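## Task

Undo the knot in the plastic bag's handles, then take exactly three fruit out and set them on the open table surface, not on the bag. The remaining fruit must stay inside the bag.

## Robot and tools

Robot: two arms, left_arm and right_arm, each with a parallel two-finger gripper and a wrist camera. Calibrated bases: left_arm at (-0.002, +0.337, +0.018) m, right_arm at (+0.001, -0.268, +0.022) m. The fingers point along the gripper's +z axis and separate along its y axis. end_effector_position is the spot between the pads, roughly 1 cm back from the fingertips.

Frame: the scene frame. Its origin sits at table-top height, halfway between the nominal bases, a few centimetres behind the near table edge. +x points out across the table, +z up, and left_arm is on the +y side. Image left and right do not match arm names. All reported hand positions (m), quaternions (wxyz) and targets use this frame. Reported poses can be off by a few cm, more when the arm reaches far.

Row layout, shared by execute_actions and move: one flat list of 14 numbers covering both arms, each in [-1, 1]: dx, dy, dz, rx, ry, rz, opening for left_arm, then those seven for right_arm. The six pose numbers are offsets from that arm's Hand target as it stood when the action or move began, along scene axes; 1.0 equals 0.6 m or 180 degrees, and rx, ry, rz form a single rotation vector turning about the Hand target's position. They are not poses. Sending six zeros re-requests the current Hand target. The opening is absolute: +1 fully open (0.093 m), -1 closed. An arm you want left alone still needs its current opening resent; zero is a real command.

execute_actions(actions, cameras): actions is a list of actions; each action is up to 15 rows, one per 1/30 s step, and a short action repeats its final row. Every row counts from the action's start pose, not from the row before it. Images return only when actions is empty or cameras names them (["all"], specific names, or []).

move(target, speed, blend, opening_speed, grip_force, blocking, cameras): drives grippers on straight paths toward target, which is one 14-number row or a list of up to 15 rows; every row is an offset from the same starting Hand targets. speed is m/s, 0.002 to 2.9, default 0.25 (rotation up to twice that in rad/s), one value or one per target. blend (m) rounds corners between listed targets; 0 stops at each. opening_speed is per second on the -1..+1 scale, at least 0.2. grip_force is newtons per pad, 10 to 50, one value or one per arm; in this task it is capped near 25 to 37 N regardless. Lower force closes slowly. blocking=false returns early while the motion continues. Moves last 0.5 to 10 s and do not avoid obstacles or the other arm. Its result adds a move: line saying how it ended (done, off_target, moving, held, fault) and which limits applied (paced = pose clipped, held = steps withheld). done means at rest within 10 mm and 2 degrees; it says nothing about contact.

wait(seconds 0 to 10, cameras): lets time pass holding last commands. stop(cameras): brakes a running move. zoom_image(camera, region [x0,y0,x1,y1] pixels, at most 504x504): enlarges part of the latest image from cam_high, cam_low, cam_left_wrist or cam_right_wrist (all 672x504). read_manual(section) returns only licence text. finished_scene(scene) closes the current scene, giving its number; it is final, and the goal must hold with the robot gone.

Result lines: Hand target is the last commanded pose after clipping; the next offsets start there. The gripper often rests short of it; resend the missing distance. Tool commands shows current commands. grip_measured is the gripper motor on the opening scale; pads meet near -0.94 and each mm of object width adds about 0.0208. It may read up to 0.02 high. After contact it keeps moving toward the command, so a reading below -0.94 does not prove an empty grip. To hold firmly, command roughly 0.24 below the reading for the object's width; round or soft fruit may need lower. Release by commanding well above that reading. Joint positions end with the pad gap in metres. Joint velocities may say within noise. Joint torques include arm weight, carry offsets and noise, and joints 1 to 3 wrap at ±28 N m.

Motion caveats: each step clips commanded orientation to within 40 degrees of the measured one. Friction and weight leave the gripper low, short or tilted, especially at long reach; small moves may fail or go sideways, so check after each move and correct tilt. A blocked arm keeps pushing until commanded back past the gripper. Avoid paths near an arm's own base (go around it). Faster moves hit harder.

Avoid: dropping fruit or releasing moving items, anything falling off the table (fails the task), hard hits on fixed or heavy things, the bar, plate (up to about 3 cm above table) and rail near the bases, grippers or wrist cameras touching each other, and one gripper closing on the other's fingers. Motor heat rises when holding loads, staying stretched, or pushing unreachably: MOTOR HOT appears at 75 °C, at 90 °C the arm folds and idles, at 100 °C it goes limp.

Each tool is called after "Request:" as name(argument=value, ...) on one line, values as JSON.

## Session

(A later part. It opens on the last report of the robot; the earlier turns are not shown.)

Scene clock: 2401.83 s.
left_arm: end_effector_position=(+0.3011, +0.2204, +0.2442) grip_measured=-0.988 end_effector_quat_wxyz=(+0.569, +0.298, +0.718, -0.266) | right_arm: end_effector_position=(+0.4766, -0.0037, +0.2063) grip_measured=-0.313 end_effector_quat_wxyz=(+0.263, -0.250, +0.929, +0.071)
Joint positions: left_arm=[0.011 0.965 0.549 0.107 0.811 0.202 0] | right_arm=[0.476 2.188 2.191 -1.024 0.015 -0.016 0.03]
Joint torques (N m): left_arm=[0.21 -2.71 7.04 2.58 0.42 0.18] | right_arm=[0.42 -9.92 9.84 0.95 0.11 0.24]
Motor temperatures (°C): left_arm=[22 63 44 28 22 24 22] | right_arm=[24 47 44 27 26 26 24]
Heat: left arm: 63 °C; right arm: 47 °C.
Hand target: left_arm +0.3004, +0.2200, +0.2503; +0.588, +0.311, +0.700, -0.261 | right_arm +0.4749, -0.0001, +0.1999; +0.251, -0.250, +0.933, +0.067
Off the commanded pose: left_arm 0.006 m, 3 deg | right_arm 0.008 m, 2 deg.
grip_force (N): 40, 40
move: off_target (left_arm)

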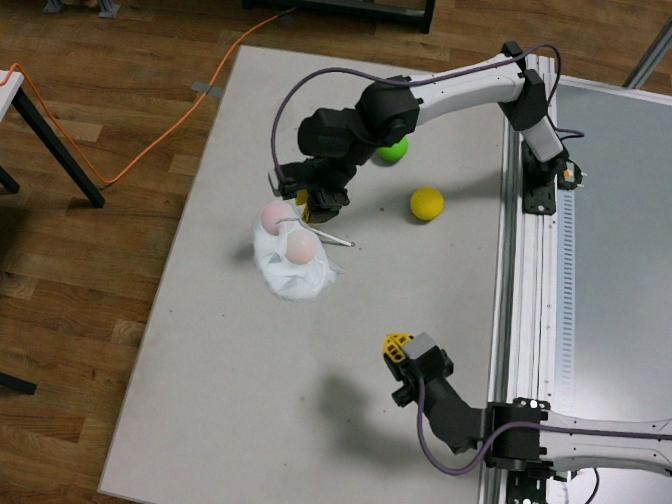

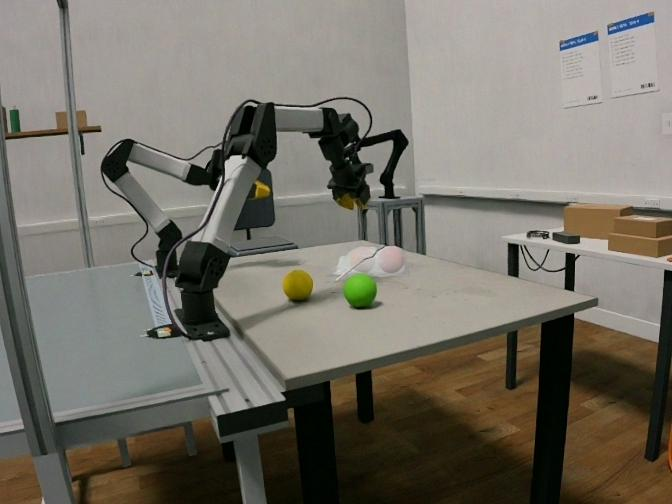

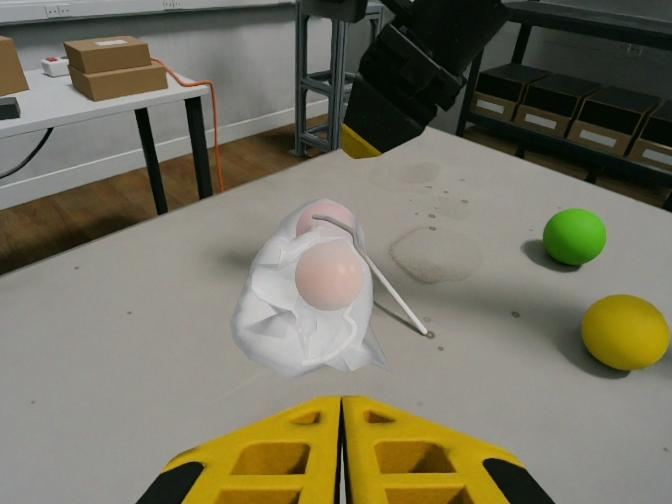

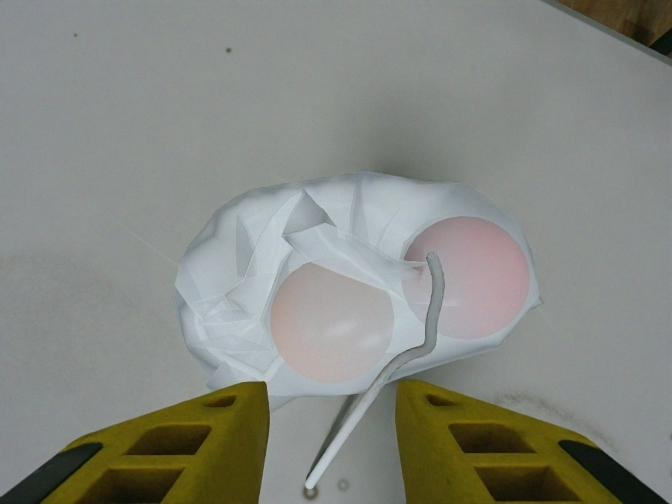

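Request:
move(target=[0,0,0,0,0,0,-1,0.0152,0.0118,-0.125,0,0,0,-0.212], speed=0.15, cameras=["cam_right_wrist"])

Scene clock: 2420.97 s.
left_arm: end_effector_position=(+0.3012, +0.2204, +0.2443) grip_measured=-0.988 end_effector_quat_wxyz=(+0.570, +0.298, +0.718, -0.266) | right_arm: end_effector_position=(+0.4817, +0.0009, +0.1349) grip_measured=-0.215 end_effector_quat_wxyz=(+0.248, -0.251, +0.933, +0.067)
Joint positions: left_arm=[0.011 0.965 0.549 0.108 0.811 0.202 0] | right_arm=[0.476 2.215 1.965 -0.803 0.015 -0.016 0.035]
Joint torques (N m): left_arm=[0.21 -2.63 7.05 2.6 0.45 0.18] | right_arm=[0.44 -11 6.41 1.48 0.08 0.22]
Motor temperatures (°C): left_arm=[22 50 43 32 22 24 22] | right_arm=[24 51 45 28 25 26 24]
Heat: left arm: 50 °C; right arm: 51 °C.
Hand target: left_arm +0.3004, +0.2201, +0.2503; +0.588, +0.311, +0.700, -0.261 | right_arm +0.4841, +0.0069, +0.1249; +0.251, -0.250, +0.933, +0.067
Off the commanded pose: left_arm 0.006 m, 3 deg | right_arm 0.012 m, 0 deg.
grip_force (N): 40, 40
move: off_target (left_arm, right_arm)
Images, in order (width x height): cam_right_wrist 672x504.

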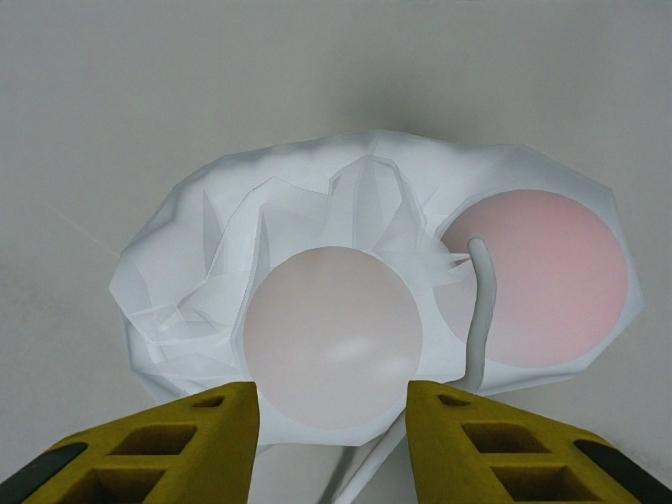

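Request:
zoom_image(camera="cam_right_wrist", region=[100, 120, 500, 400])

Scaled by 1.260 from the camera's 672x504 image, which has a finer 960x720 frame.

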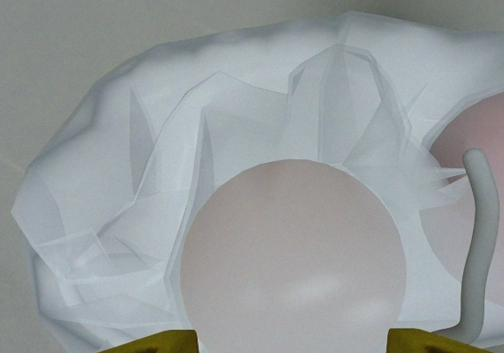

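Request:
move(target=[0,0,0,0,0,0,-1,0.005,0.005,-0.0665,0,0,0,-0.212], speed=0.06, cameras=["cam_right_wrist"])

Scene clock: 2433.33 s.
left_arm: end_effector_position=(+0.3012, +0.2204, +0.2443) grip_measured=-0.988 end_effector_quat_wxyz=(+0.570, +0.298, +0.718, -0.266) | right_arm: end_effector_position=(+0.4864, +0.0044, +0.0987) grip_measured=-0.215 end_effector_quat_wxyz=(+0.252, -0.250, +0.932, +0.068)
Joint positions: left_arm=[0.011 0.965 0.549 0.108 0.811 0.202 0] | right_arm=[0.476 2.246 1.869 -0.669 0.015 -0.015 0.035]
Joint torques (N m): left_arm=[0.2 -2.74 7.01 2.6 0.46 0.19] | right_arm=[0.62 -10.85 6 1.42 0.07 0.21]
Motor temperatures (°C): left_arm=[22 45 43 33 22 24 22] | right_arm=[24 53 45 29 25 26 24]
Heat: left arm: 45 °C; right arm: 53 °C.
Hand target: left_arm +0.3004, +0.2201, +0.2503; +0.588, +0.311, +0.700, -0.261 | right_arm +0.4870, +0.0099, +0.0848; +0.250, -0.250, +0.933, +0.067
Off the commanded pose: left_arm 0.006 m, 3 deg | right_arm 0.015 m, 0 deg.
grip_force (N): 40, 40
move: off_target (left_arm, right_arm)
Images, in order (width x height): cam_right_wrist 672x504.

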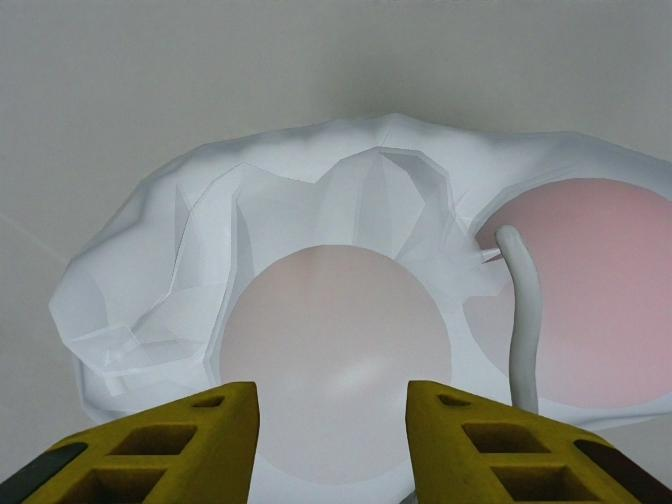

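Request:
move(target=[0,0,0,0,0,0,-1,0,0,-0.0117,0,0,0,-0.212], speed=0.04, cameras=["cam_right_wrist"])

Scene clock: 2440.13 s.
left_arm: end_effector_position=(+0.3012, +0.2204, +0.2444) grip_measured=-0.988 end_effector_quat_wxyz=(+0.570, +0.298, +0.718, -0.266) | right_arm: end_effector_position=(+0.4892, +0.0060, +0.0972) grip_measured=-0.215 end_effector_quat_wxyz=(+0.260, -0.249, +0.930, +0.070)
Joint positions: left_arm=[0.011 0.965 0.549 0.108 0.811 0.202 0] | right_arm=[0.476 2.246 1.854 -0.636 0.016 -0.015 0.035]
Joint torques (N m): left_arm=[0.24 -2.7 7.09 2.59 0.44 0.18] | right_arm=[0.51 -10.48 5.63 1.44 0.09 0.22]
Motor temperatures (°C): left_arm=[22 43 43 34 22 24 22] | right_arm=[24 55 44 29 25 26 24]
Heat: left arm: 43 °C; right arm: 55 °C.
Hand target: left_arm +0.3004, +0.2201, +0.2503; +0.588, +0.311, +0.700, -0.261 | right_arm +0.4870, +0.0099, +0.0779; +0.250, -0.250, +0.933, +0.067
Off the commanded pose: left_arm 0.006 m, 3 deg | right_arm 0.020 m, 1 deg.
grip_force (N): 40, 40
move: off_target (left_arm, right_arm)
Images, in order (width x height): cam_right_wrist 672x504.

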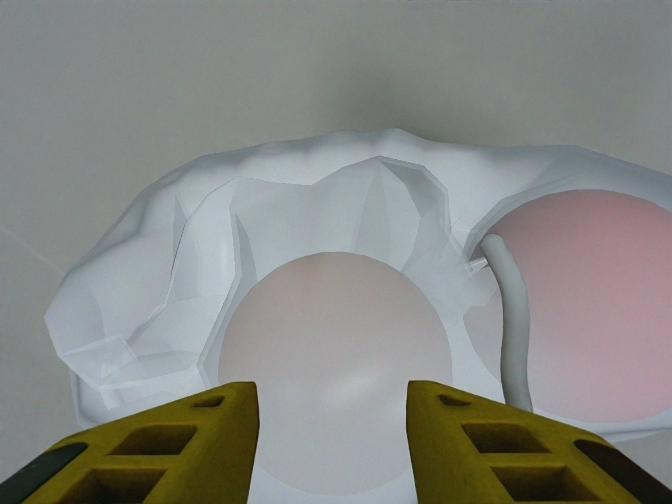

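Request:
move(target=[0,0,0,0,0,0,-1,0,0,-0.01,0,0,0,-1], speed=0.04, opening_speed=0.5, cameras=["cam_right_wrist"])

Scene clock: 2445.20 s.
left_arm: end_effector_position=(+0.3012, +0.2204, +0.2444) grip_measured=-0.988 end_effector_quat_wxyz=(+0.570, +0.298, +0.718, -0.266) | right_arm: end_effector_position=(+0.4965, +0.0101, +0.1000) grip_measured=-0.983 end_effector_quat_wxyz=(+0.280, -0.248, +0.924, +0.075)
Joint positions: left_arm=[0.011 0.965 0.549 0.108 0.811 0.202 0] | right_arm=[0.476 2.246 1.843 -0.582 0.016 -0.015 0]
Joint torques (N m): left_arm=[0.28 -2.66 6.99 2.59 0.46 0.18] | right_arm=[0.62 -10.21 5.29 1.19 0.06 0.21]
Motor temperatures (°C): left_arm=[22 42 43 35 22 24 22] | right_arm=[24 57 44 29 25 26 24]
Heat: left arm: 43 °C; right arm: 57 °C.
Hand target: left_arm +0.3004, +0.2201, +0.2503; +0.588, +0.311, +0.700, -0.261 | right_arm +0.4870, +0.0099, +0.0719; +0.250, -0.250, +0.933, +0.067
Off the commanded pose: left_arm 0.006 m, 3 deg | right_arm 0.030 m, 4 deg.
grip_force (N): 40, 40
move: off_target (left_arm, right_arm)
Images, in order (width x height): cam_right_wrist 672x504.

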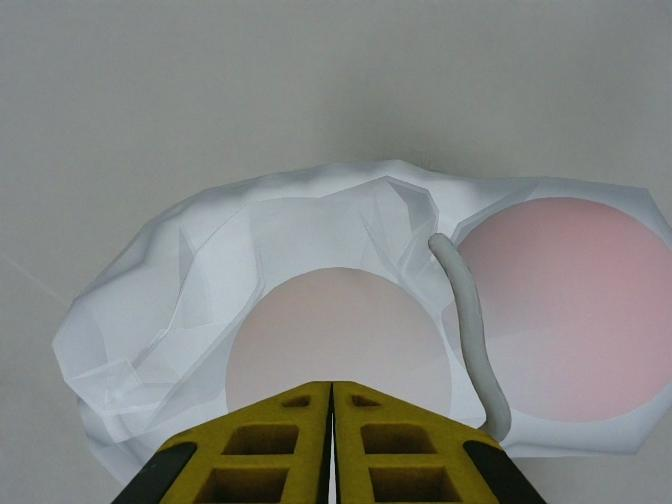

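Request:
move(target=[0,0,0,0,0,0,-1,-0.02,-0.0167,0.147,0,0,0,-1], speed=0.12, cameras=["cam_right_wrist","cam_left_wrist"])

Scene clock: 2469.53 s.
left_arm: end_effector_position=(+0.3012, +0.2204, +0.2445) grip_measured=-0.988 end_effector_quat_wxyz=(+0.570, +0.298, +0.718, -0.266) | right_arm: end_effector_position=(+0.4767, -0.0019, +0.1273) grip_measured=-0.983 end_effector_quat_wxyz=(+0.229, -0.252, +0.938, +0.062)
Joint positions: left_arm=[0.011 0.965 0.549 0.109 0.811 0.202 0] | right_arm=[0.476 2.23 1.98 -0.846 0.016 -0.015 0]
Joint torques (N m): left_arm=[0.31 -2.63 7.05 2.59 0.44 0.18] | right_arm=[0.29 -16.69 9.62 0.82 0.07 0.21]
Motor temperatures (°C): left_arm=[22 38 43 37 22 24 22] | right_arm=[24 61 43 29 25 26 24]
Heat: left arm: 43 °C; right arm: 61 °C.
Hand target: left_arm +0.3004, +0.2201, +0.2503; +0.588, +0.311, +0.700, -0.261 | right_arm +0.4750, -0.0001, +0.1601; +0.250, -0.250, +0.933, +0.067
Off the commanded pose: left_arm 0.006 m, 3 deg | right_arm 0.033 m, 3 deg.
grip_force (N): 40, 40
move: off_target (left_arm, right_arm)
Images, in order (width x height): cam_left_wrist 672x504, cam_right_wrist 672x504.

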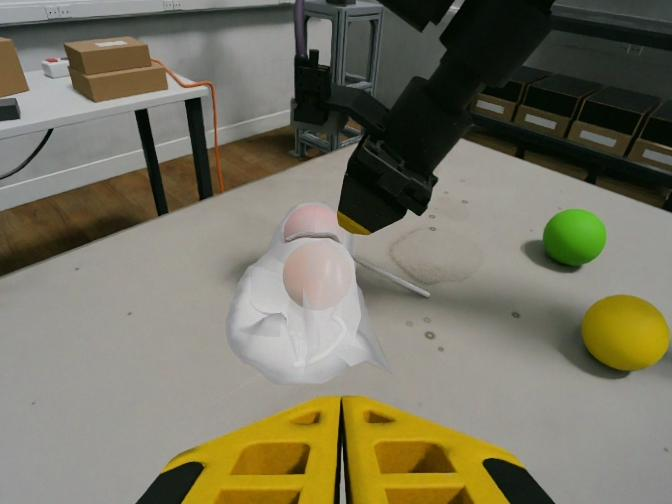

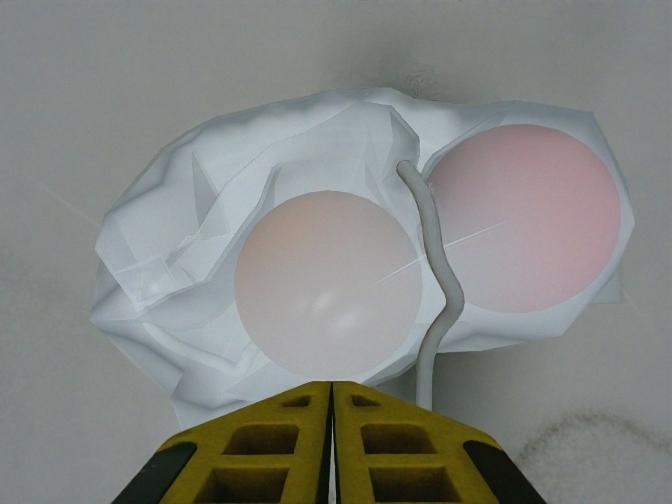

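Request:
zoom_image(camera="cam_right_wrist", region=[80, 70, 480, 420])

Request:
zoom_image(camera="cam_left_wrist", region=[210, 190, 440, 400])

Scaled by 1.260 from the camera's 672x504 image, which has a finer 960x720 frame.

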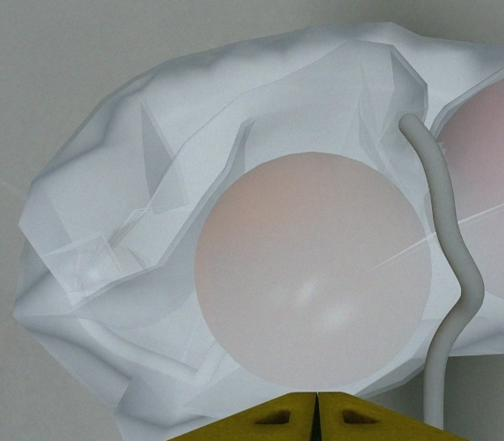

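Scaled by 2.191 from the camera's 672x504 image, which has a finer 960x720 frame.

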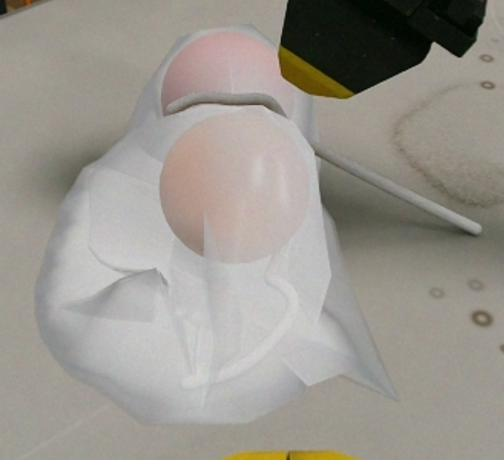

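Request:
move(target=[0,0,0,0,0,0,-1,-0.0917,-0.1,0.03,0,0,0,-1], speed=0.1, cameras=["cam_right_wrist","cam_left_wrist"])

Scene clock: 2485.43 s.
left_arm: end_effector_position=(+0.3012, +0.2204, +0.2445) grip_measured=-0.988 end_effector_quat_wxyz=(+0.570, +0.299, +0.718, -0.266) | right_arm: end_effector_position=(+0.4182, -0.0603, +0.1634) grip_measured=-0.983 end_effector_quat_wxyz=(+0.226, -0.248, +0.940, +0.057)
Joint positions: left_arm=[0.011 0.965 0.549 0.109 0.811 0.202 0] | right_arm=[0.426 1.896 1.63 -0.837 0.004 -0.052 0]
Joint torques (N m): left_arm=[0.28 -2.63 7.01 2.61 0.45 0.16] | right_arm=[-0.85 -13.26 5.53 1.36 -0.13 0.04]
Motor temperatures (°C): left_arm=[22 37 43 38 22 24 22] | right_arm=[24 68 44 28 25 26 24]
Heat: left arm: 43 °C; right arm: 68 °C.
Hand target: left_arm +0.3004, +0.2201, +0.2503; +0.588, +0.311, +0.700, -0.261 | right_arm +0.4200, -0.0600, +0.1780; +0.250, -0.250, +0.933, +0.067
Off the commanded pose: left_arm 0.006 m, 3 deg | right_arm 0.015 m, 3 deg.
grip_force (N): 40, 40
move: off_target (left_arm, right_arm)
Images, in order (width x height): cam_left_wrist 672x504, cam_right_wrist 672x504.

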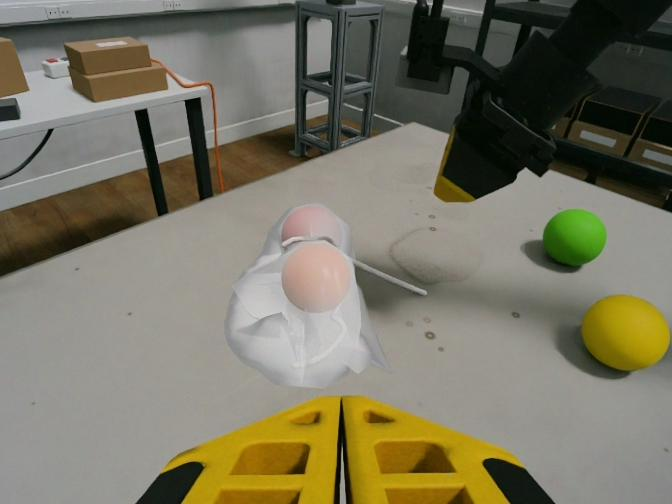

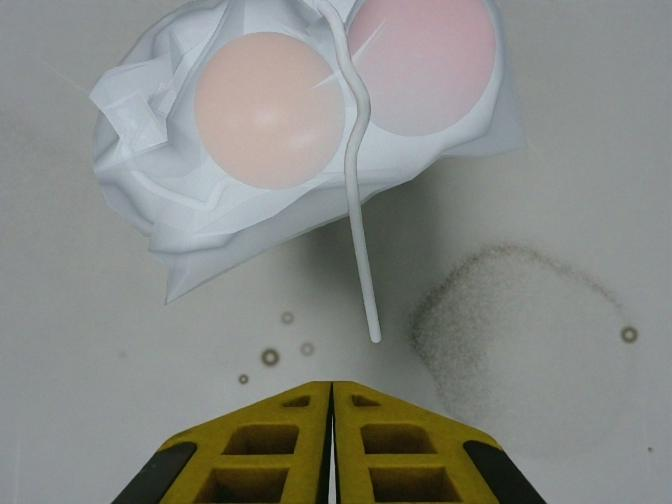

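Request:
zoom_image(camera="cam_left_wrist", region=[215, 195, 415, 395])

Request:
zoom_image(camera="cam_right_wrist", region=[80, 0, 540, 310])

Scaled by 2.520 from the camera's 672x504 image, which has a finer 960x720 frame.

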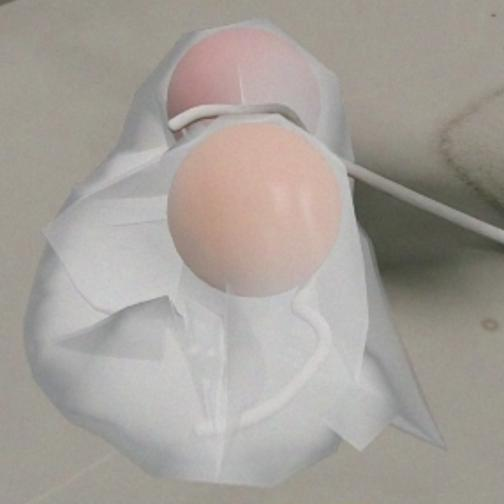

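Scaled by 1.096 from the camera's 672x504 image, which has a finer 960x720 frame.

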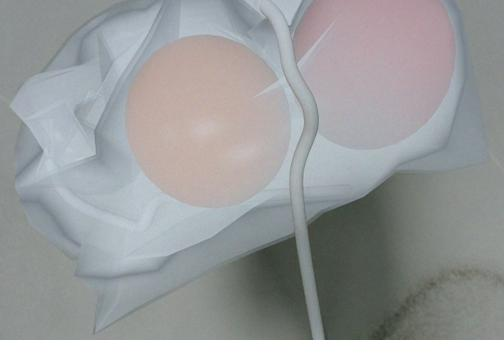

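Request:
move(target=[0.3238,-0.324,-0.1505,0.1931,0.2004,0.0411,0.308,-0.2,-0.2333,0.12,0.1735,-0.2181,0.0883,-0.3], speed=0.25, cameras=["cam_right_wrist","cam_left_wrist"])

Scene clock: 2526.43 s.
left_arm: end_effector_position=(+0.4992, +0.0247, +0.1653) grip_measured=+0.306 end_effector_quat_wxyz=(+0.260, +0.334, +0.901, -0.097) | right_arm: end_effector_position=(+0.3016, -0.1995, +0.2470) grip_measured=-0.303 end_effector_quat_wxyz=(+0.580, -0.302, +0.712, +0.257)
Joint positions: left_arm=[-0.538 2.419 2.447 -1.039 0.077 0.153 0.06] | right_arm=[-0.292 0.989 0.573 0.011 -1.027 -0.356 0.031]
Joint torques (N m): left_arm=[-0.73 -10.63 10.28 1.09 -0.1 -0.13] | right_arm=[-1.13 -3.25 6.04 1.79 -0.4 0.24]
Motor temperatures (°C): left_arm=[22 36 43 40 22 24 22] | right_arm=[24 64 42 31 25 26 24]
Heat: left arm: 43 °C; right arm: 64 °C.
Hand target: left_arm +0.4946, +0.0255, +0.1600; +0.243, +0.331, +0.907, -0.089 | right_arm +0.3000, -0.2000, +0.2500; +0.590, -0.305, +0.703, +0.256
Off the commanded pose: left_arm 0.007 m, 2 deg | right_arm 0.003 m, 2 deg.
grip_force (N): 40, 40
move: done
Images, in order (width x height): cam_left_wrist 672x504, cam_right_wrist 672x504.

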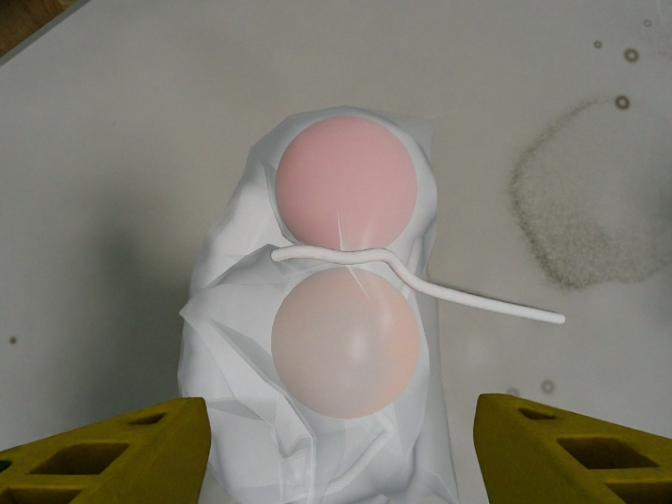

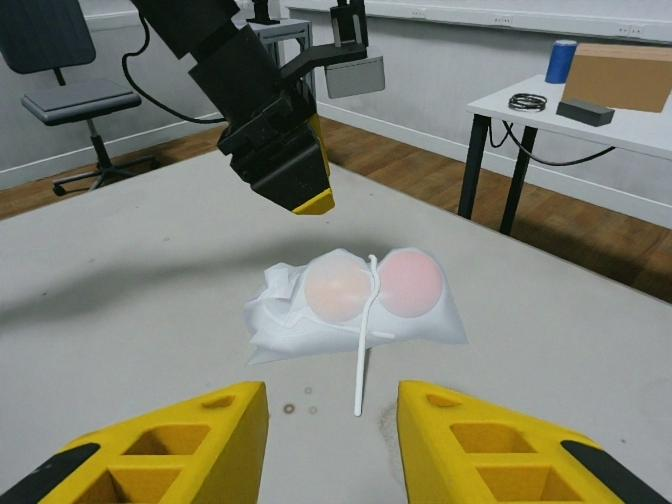

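Request:
zoom_image(camera="cam_left_wrist", region=[150, 220, 480, 504])

Request:
zoom_image(camera="cam_right_wrist", region=[220, 220, 490, 420])

Scaled by 1.527 from the camera's 672x504 image, which has a finer 960x720 frame.

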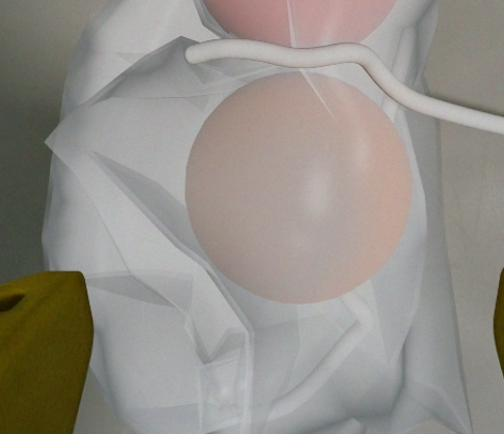

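Scaled by 1.867 from the camera's 672x504 image, which has a finer 960x720 frame.

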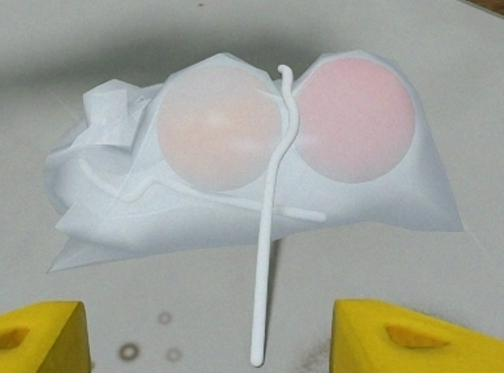

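Request:
move(target=[-0.0017,-0.0075,-0.13,0,0,0,0.308,0,0,0,0,0,0,-0.3], speed=0.1, cameras=["cam_left_wrist"])

Scene clock: 2560.07 s.
left_arm: end_effector_position=(+0.4880, +0.0271, +0.0709) grip_measured=+0.306 end_effector_quat_wxyz=(+0.217, +0.336, +0.912, -0.089) | right_arm: end_effector_position=(+0.3017, -0.1995, +0.2470) grip_measured=-0.303 end_effector_quat_wxyz=(+0.580, -0.302, +0.712, +0.257)
Joint positions: left_arm=[-0.542 2.419 2.111 -0.792 0.076 0.147 0.06] | right_arm=[-0.292 0.989 0.573 0.011 -1.027 -0.356 0.031]
Joint torques (N m): left_arm=[-0.87 -13.59 6.67 1.82 -0.11 -0.12] | right_arm=[-1.25 -3.3 6.02 1.78 -0.44 0.21]
Motor temperatures (°C): left_arm=[22 46 45 37 22 24 22] | right_arm=[24 54 42 35 25 26 24]
Heat: left arm: 46 °C; right arm: 54 °C.
Hand target: left_arm +0.4935, +0.0210, +0.0819; +0.243, +0.331, +0.908, -0.089 | right_arm +0.3000, -0.2000, +0.2500; +0.590, -0.305, +0.703, +0.256
Off the commanded pose: left_arm 0.014 m, 3 deg | right_arm 0.003 m, 2 deg.
grip_force (N): 40, 40
move: off_target (left_arm)
Images, in order (width x height): cam_left_wrist 672x504.

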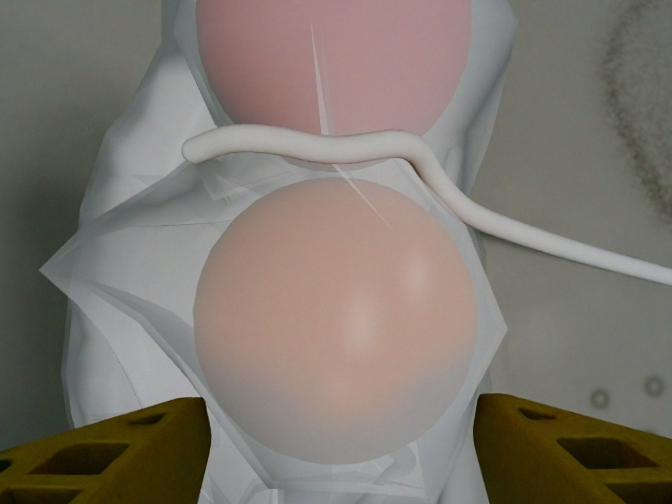

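Request:
move(target=[[0.0,0.0,0.04,0,0,0,0.308,0,0,0,0,0,0,-0.3],[0.02,-0.0172,0.037,0,0,0,0.308,0,0,0,0,0,0,-0.3]], speed=0.05, blend=[0.004,0], cameras=["cam_left_wrist"])

Scene clock: 2571.53 s.
left_arm: end_effector_position=(+0.5097, +0.0113, +0.1068) grip_measured=+0.306 end_effector_quat_wxyz=(+0.257, +0.334, +0.902, -0.096) | right_arm: end_effector_position=(+0.3017, -0.1995, +0.2470) grip_measured=-0.303 end_effector_quat_wxyz=(+0.580, -0.302, +0.712, +0.257)
Joint positions: left_arm=[-0.548 2.475 2.315 -0.858 0.072 0.143 0.06] | right_arm=[-0.292 0.989 0.573 0.011 -1.027 -0.356 0.031]
Joint torques (N m): left_arm=[-0.9 -11.18 10.78 1.09 -0.11 -0.12] | right_arm=[-1.03 -3.3 6.08 1.78 -0.45 0.21]
Heat: left arm: 50 °C; right arm: 52 °C.
Hand target: left_arm +0.5056, +0.0108, +0.1041; +0.243, +0.331, +0.908, -0.089 | right_arm +0.3000, -0.2000, +0.2500; +0.590, -0.305, +0.703, +0.256
Off the commanded pose: left_arm 0.005 m, 2 deg | right_arm 0.003 m, 2 deg.
grip_force (N): 40, 40
move: done
Images, in order (width x height): cam_left_wrist 672x504.

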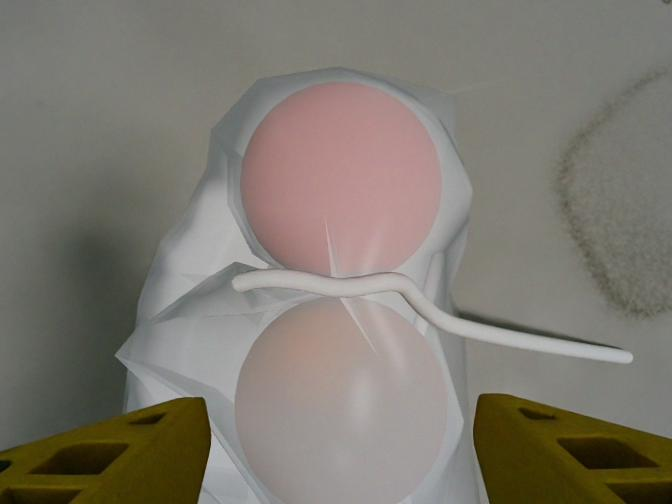

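Request:
move(target=[-0.0135,0.0137,-0.035,0,0,0,0.308,0,0,0,0,0,0,-0.3], speed=0.03, cameras=["cam_left_wrist"])

Scene clock: 2579.27 s.
left_arm: end_effector_position=(+0.4940, +0.0207, +0.0715) grip_measured=+0.306 end_effector_quat_wxyz=(+0.223, +0.336, +0.911, -0.089) | right_arm: end_effector_position=(+0.3017, -0.1995, +0.2470) grip_measured=-0.303 end_effector_quat_wxyz=(+0.580, -0.302, +0.712, +0.257)
Joint positions: left_arm=[-0.548 2.452 2.167 -0.803 0.07 0.143 0.06] | right_arm=[-0.292 0.989 0.573 0.011 -1.027 -0.356 0.031]
Joint torques (N m): left_arm=[-0.5 -14.35 6.06 1.75 -0.04 -0.08] | right_arm=[-1.1 -3.37 6.2 1.78 -0.39 0.25]
Heat: left arm: 50 °C; right arm: 50 °C.
Hand target: left_arm +0.4975, +0.0190, +0.0830; +0.243, +0.331, +0.908, -0.089 | right_arm +0.3000, -0.2000, +0.2500; +0.590, -0.305, +0.703, +0.256
Off the commanded pose: left_arm 0.012 m, 2 deg | right_arm 0.003 m, 2 deg.
grip_force (N): 40, 40
move: off_target (left_arm)
Images, in order (width x height): cam_left_wrist 672x504.

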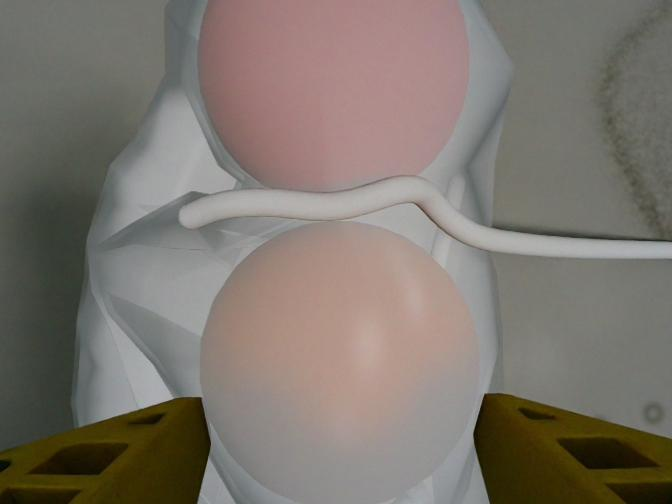

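Request:
move(target=[0.006,-0.005,0.0217,0,0,0,0.03,0,0,0,0,0,0,-0.3], speed=0.03, opening_speed=0.6, cameras=["cam_left_wrist"], grip_force=[20, 40])

Scene clock: 2592.87 s.
left_arm: end_effector_position=(+0.5021, +0.0160, +0.0872) grip_measured=+0.032 end_effector_quat_wxyz=(+0.244, +0.334, +0.906, -0.093) | right_arm: end_effector_position=(+0.3017, -0.1995, +0.2470) grip_measured=-0.303 end_effector_quat_wxyz=(+0.580, -0.302, +0.712, +0.257)
Joint positions: left_arm=[-0.548 2.452 2.209 -0.803 0.07 0.143 0.047] | right_arm=[-0.292 0.989 0.573 0.011 -1.027 -0.356 0.031]
Joint torques (N m): left_arm=[-0.51 -12.59 10.36 1.16 -0.04 -0.1] | right_arm=[-1.11 -3.34 6.05 1.79 -0.42 0.2]
Motor temperatures (°C): left_arm=[22 53 45 38 22 24 22] | right_arm=[24 49 42 36 25 26 24]
Heat: left arm: 53 °C; right arm: 49 °C.
Hand target: left_arm +0.5011, +0.0160, +0.0961; +0.243, +0.331, +0.908, -0.089 | right_arm +0.3000, -0.2000, +0.2500; +0.590, -0.305, +0.703, +0.256
Off the commanded pose: left_arm 0.009 m, 1 deg | right_arm 0.003 m, 2 deg.
grip_force (N): 20, 40
move: done
Images, in order (width x height): cam_left_wrist 672x504.

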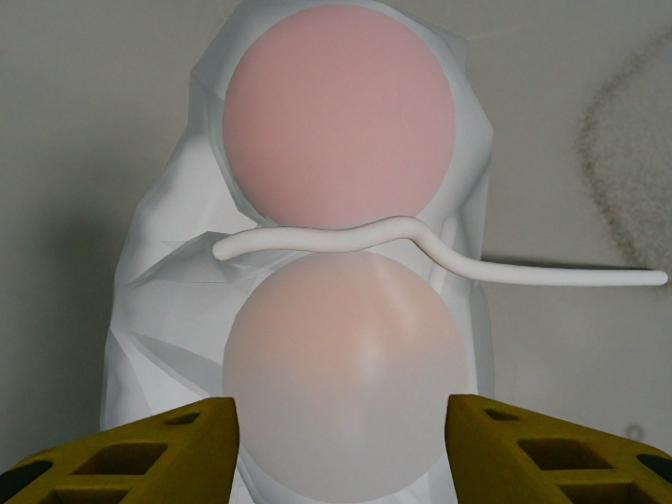

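Request:
move(target=[0,0,0.015,0,0,0,-1,0,0,0,0,0,0,-0.3], speed=0.004, opening_speed=0.4, cameras=["cam_left_wrist"], grip_force=[25, 40])

Scene clock: 2600.47 s.
left_arm: end_effector_position=(+0.5040, +0.0151, +0.0977) grip_measured=-0.987 end_effector_quat_wxyz=(+0.249, +0.334, +0.904, -0.094) | right_arm: end_effector_position=(+0.3017, -0.1995, +0.2470) grip_measured=-0.303 end_effector_quat_wxyz=(+0.580, -0.302, +0.712, +0.257)
Joint positions: left_arm=[-0.548 2.452 2.246 -0.83 0.07 0.143 0] | right_arm=[-0.292 0.989 0.573 0.011 -1.027 -0.356 0.031]
Joint torques (N m): left_arm=[-0.57 -12.48 10.59 1.08 -0.06 -0.08] | right_arm=[-1.11 -3.26 6.19 1.78 -0.4 0.21]
Heat: left arm: 53 °C; right arm: 48 °C.
Hand target: left_arm +0.5011, +0.0160, +0.1051; +0.243, +0.331, +0.908, -0.089 | right_arm +0.3000, -0.2000, +0.2500; +0.590, -0.305, +0.703, +0.256
Off the commanded pose: left_arm 0.008 m, 1 deg | right_arm 0.003 m, 2 deg.
grip_force (N): 25, 40
move: done
Images, in order (width x height): cam_left_wrist 672x504.

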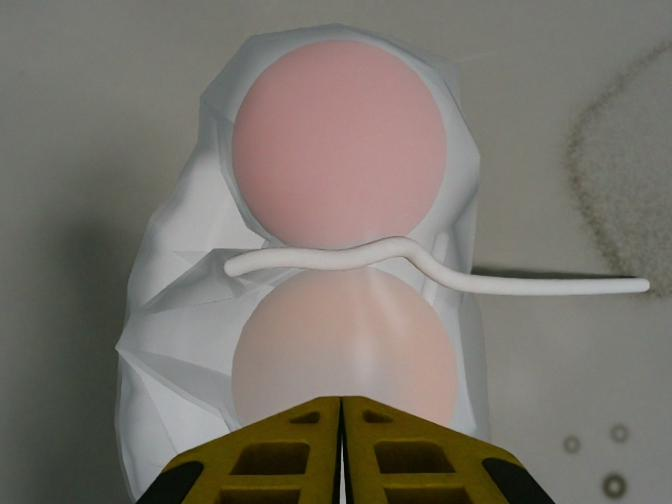

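Request:
move(target=[-0.01,-0.01,0.06,0,0,0,-1,0,0,0,0,0,0,-0.3], speed=0.08, cameras=["cam_left_wrist","cam_right_wrist"])

Scene clock: 2604.57 s.
left_arm: end_effector_position=(+0.4996, +0.0091, +0.1466) grip_measured=-0.987 end_effector_quat_wxyz=(+0.260, +0.334, +0.901, -0.097) | right_arm: end_effector_position=(+0.3017, -0.1995, +0.2470) grip_measured=-0.303 end_effector_quat_wxyz=(+0.580, -0.302, +0.712, +0.257)
Joint positions: left_arm=[-0.562 2.452 2.429 -0.987 0.065 0.132 0] | right_arm=[-0.292 0.989 0.573 0.011 -1.027 -0.356 0.031]
Joint torques (N m): left_arm=[-0.72 -10.74 10.44 1.09 -0.14 -0.13] | right_arm=[-1.11 -3.18 6.16 1.76 -0.41 0.25]
Heat: left arm: 53 °C; right arm: 48 °C.
Hand target: left_arm +0.4950, +0.0099, +0.1411; +0.243, +0.331, +0.908, -0.089 | right_arm +0.3000, -0.2000, +0.2500; +0.590, -0.305, +0.703, +0.256
Off the commanded pose: left_arm 0.007 m, 2 deg | right_arm 0.003 m, 2 deg.
grip_force (N): 25, 40
move: done
Images, in order (width x height): cam_left_wrist 672x504, cam_right_wrist 672x504.

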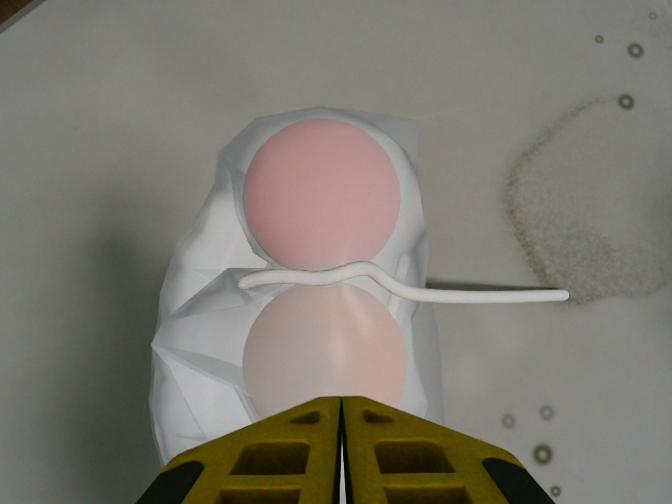

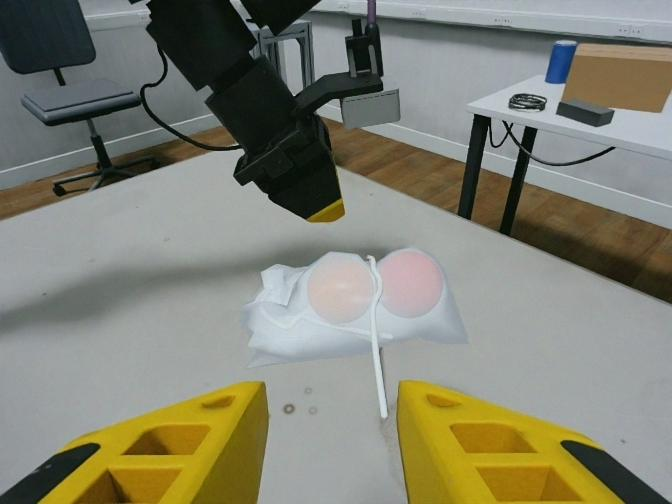

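Request:
move(target=[[-0.0167,0.1335,0.098,-0.113,0.125,0.058,-1,0,0,0,0,0,0,-0.3],[0.0833,0.1252,-0.06,-0.2263,0.2491,0.1165,-1,0,0,0,0,0,0,-0.3]], speed=0.2, blend=[0.02,0], cameras=["cam_left_wrist","cam_right_wrist"])

Scene clock: 2674.77 s.
left_arm: end_effector_position=(+0.5359, +0.0886, +0.0991) grip_measured=-0.988 end_effector_quat_wxyz=(+0.013, -0.015, +0.890, -0.457) | right_arm: end_effector_position=(+0.3017, -0.1995, +0.2471) grip_measured=-0.303 end_effector_quat_wxyz=(+0.580, -0.302, +0.711, +0.257)
Joint positions: left_arm=[-0.21 2.834 2.837 -1.229 0.891 -0.406 0] | right_arm=[-0.292 0.989 0.573 0.011 -1.027 -0.356 0.031]
Joint torques (N m): left_arm=[-0.1 -12.14 9.78 1.48 0.94 -0.08] | right_arm=[-1.14 -3.26 5.98 1.78 -0.45 0.22]
Heat: left arm: 51 °C; right arm: 45 °C.
Hand target: left_arm +0.5450, +0.0851, +0.1052; -0.004, +0.008, +0.887, -0.462 | right_arm +0.3000, -0.2000, +0.2500; +0.590, -0.305, +0.703, +0.256
Off the commanded pose: left_arm 0.011 m, 3 deg | right_arm 0.003 m, 2 deg.
elbow stopped short (left arm): the move would have taken joint 3 (elbow) straighter than the controller allows.
grip_force (N): 25, 40
move: off_target (left_arm)
Images, in order (width x height): cam_left_wrist 672x504, cam_right_wrist 672x504.

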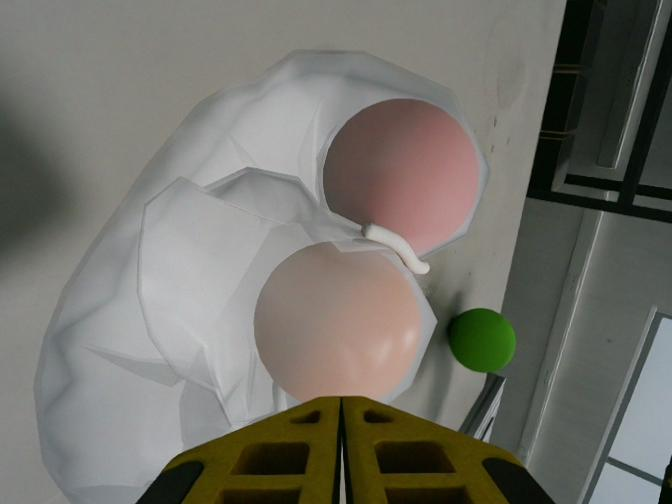

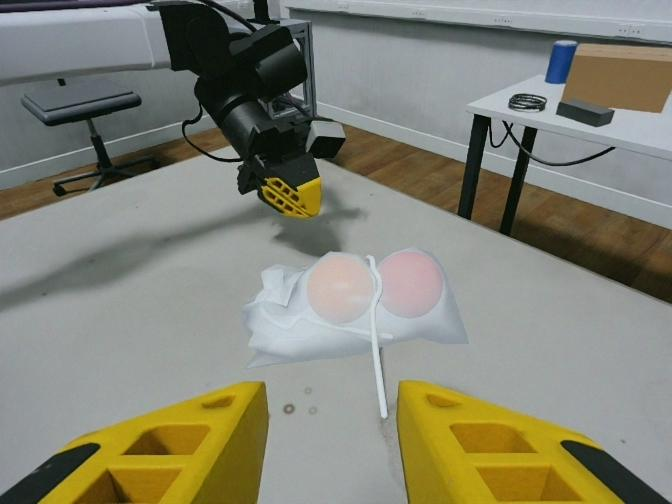

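Request:
zoom_image(camera="cam_left_wrist", region=[20, 40, 500, 500])

Scaled by 1.050 from the camera's 672x504 image, which has a finer 960x720 frame.

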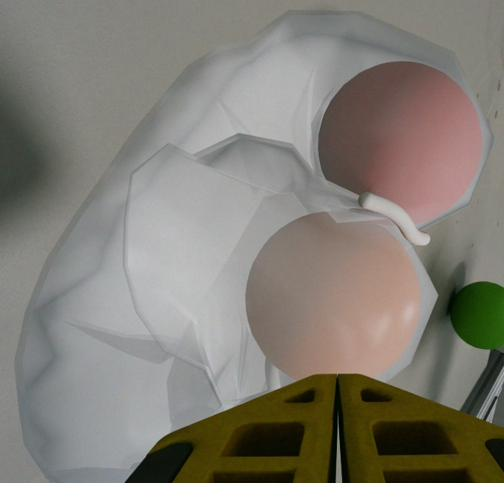

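Request:
move(target=[[-0.0217,0.03,-0.0333,0,0,0,-0.212,0,0,0,0,0,0,-0.3],[-0.0217,0.03,-0.0887,0,0,0,-0.212,0,0,0,0,0,0,-0.3]], speed=0.08, blend=[0.01,0], cameras=["cam_left_wrist","cam_right_wrist"], grip_force=[40, 40])

Scene clock: 2717.13 s.
left_arm: end_effector_position=(+0.5342, +0.1040, +0.0589) grip_measured=-0.215 end_effector_quat_wxyz=(+0.002, +0.004, +0.891, -0.454) | right_arm: end_effector_position=(+0.3017, -0.1995, +0.2471) grip_measured=-0.303 end_effector_quat_wxyz=(+0.580, -0.302, +0.711, +0.257)
Joint positions: left_arm=[-0.181 2.888 2.796 -1.229 0.906 -0.289 0.035] | right_arm=[-0.292 0.989 0.573 0.011 -1.027 -0.356 0.031]
Joint torques (N m): left_arm=[0.01 -12.42 6.17 0.95 0.94 0.27] | right_arm=[-1.13 -3.18 6.04 1.79 -0.4 0.19]
Motor temperatures (°C): left_arm=[22 58 50 36 22 24 22] | right_arm=[24 44 41 39 25 26 24]
Heat: left arm: 58 °C; right arm: 44 °C.
Hand target: left_arm +0.5320, +0.1030, +0.0521; -0.004, +0.008, +0.887, -0.462 | right_arm +0.3000, -0.2000, +0.2500; +0.590, -0.305, +0.703, +0.256
Off the commanded pose: left_arm 0.007 m, 1 deg | right_arm 0.003 m, 2 deg.
grip_force (N): 40, 40
move: done
Images, in order (width x height): cam_left_wrist 672x504, cam_right_wrist 672x504.

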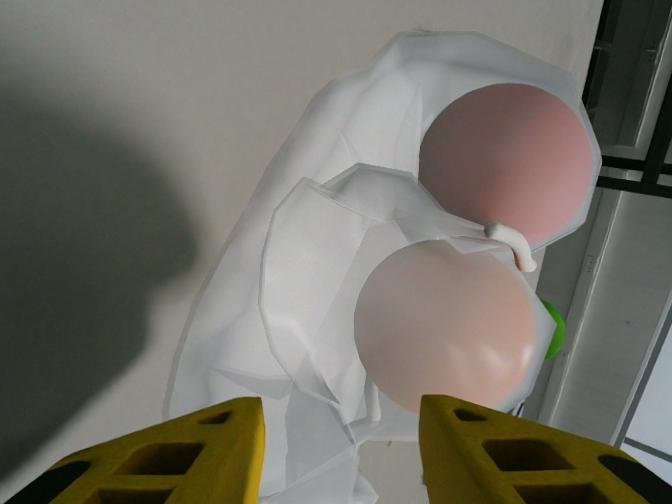

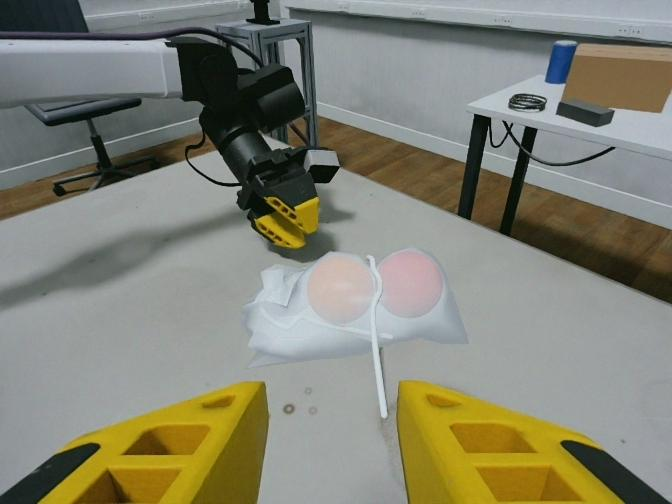

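Request:
move(target=[[-0.02,0.05,0.133,0,0,0,-0.212,0.1667,0.1167,-0.033,0.0267,0.18,-0.145,0.88],[-0.3867,0.195,0.33,0.0596,-0.4643,0.0011,-0.5,0.4167,0.2583,-0.1167,0.0534,0.3598,-0.2901,0.88]], speed=0.2, blend=[0.03,0], cameras=["cam_left_wrist","cam_right_wrist"])

Scene clock: 2779.43 s.
left_arm: end_effector_position=(+0.3009, +0.2203, +0.2437) grip_measured=-0.498 end_effector_quat_wxyz=(+0.569, +0.298, +0.718, -0.267) | right_arm: end_effector_position=(+0.5534, -0.0513, +0.1894) grip_measured=+0.878 end_effector_quat_wxyz=(+0.220, +0.242, +0.930, +0.166)
Joint positions: left_arm=[0.011 0.966 0.548 0.107 0.813 0.202 0.021] | right_arm=[0.341 2.543 2.758 -1.228 0.014 0.884 0.087]
Joint torques (N m): left_arm=[0.28 -2.7 7.02 2.58 0.46 0.16] | right_arm=[0.94 -11.43 9.58 0.91 0.12 0.2]
Motor temperatures (°C): left_arm=[22 61 45 35 22 24 22] | right_arm=[24 44 42 38 25 26 24]
Heat: left arm: 61 °C; right arm: 44 °C.
Hand target: left_arm +0.3000, +0.2200, +0.2500; +0.587, +0.312, +0.700, -0.262 | right_arm +0.5501, -0.0451, +0.1800; +0.207, +0.243, +0.935, +0.156
Off the commanded pose: left_arm 0.006 m, 3 deg | right_arm 0.012 m, 2 deg.
elbow stopped short (left arm): the move would have taken joint 3 (elbow) straighter than the controller allows.
grip_force (N): 40, 40
move: off_target (left_arm, right_arm); target 2's new opening was sent with left_arm's hand 0.006 m and 3 deg from that target
Images, in order (width x height): cam_left_wrist 672x504, cam_right_wrist 672x504.

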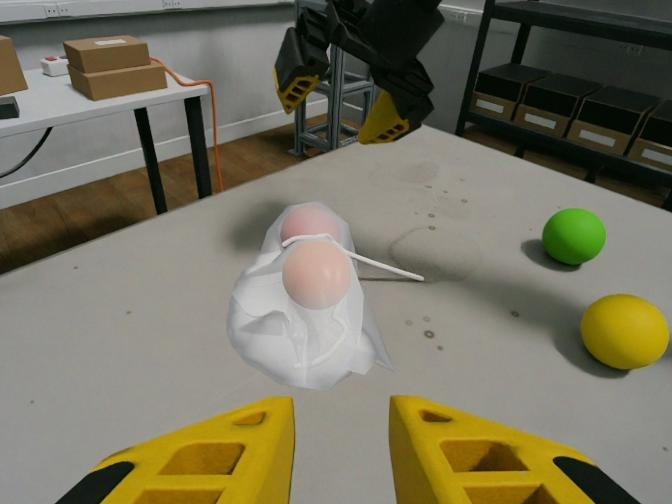

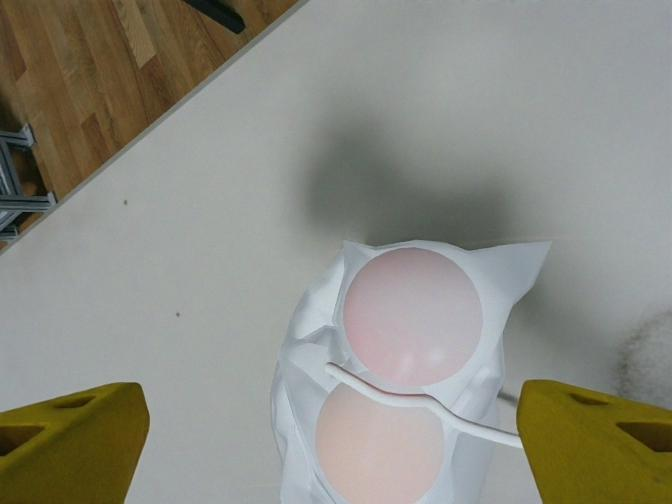

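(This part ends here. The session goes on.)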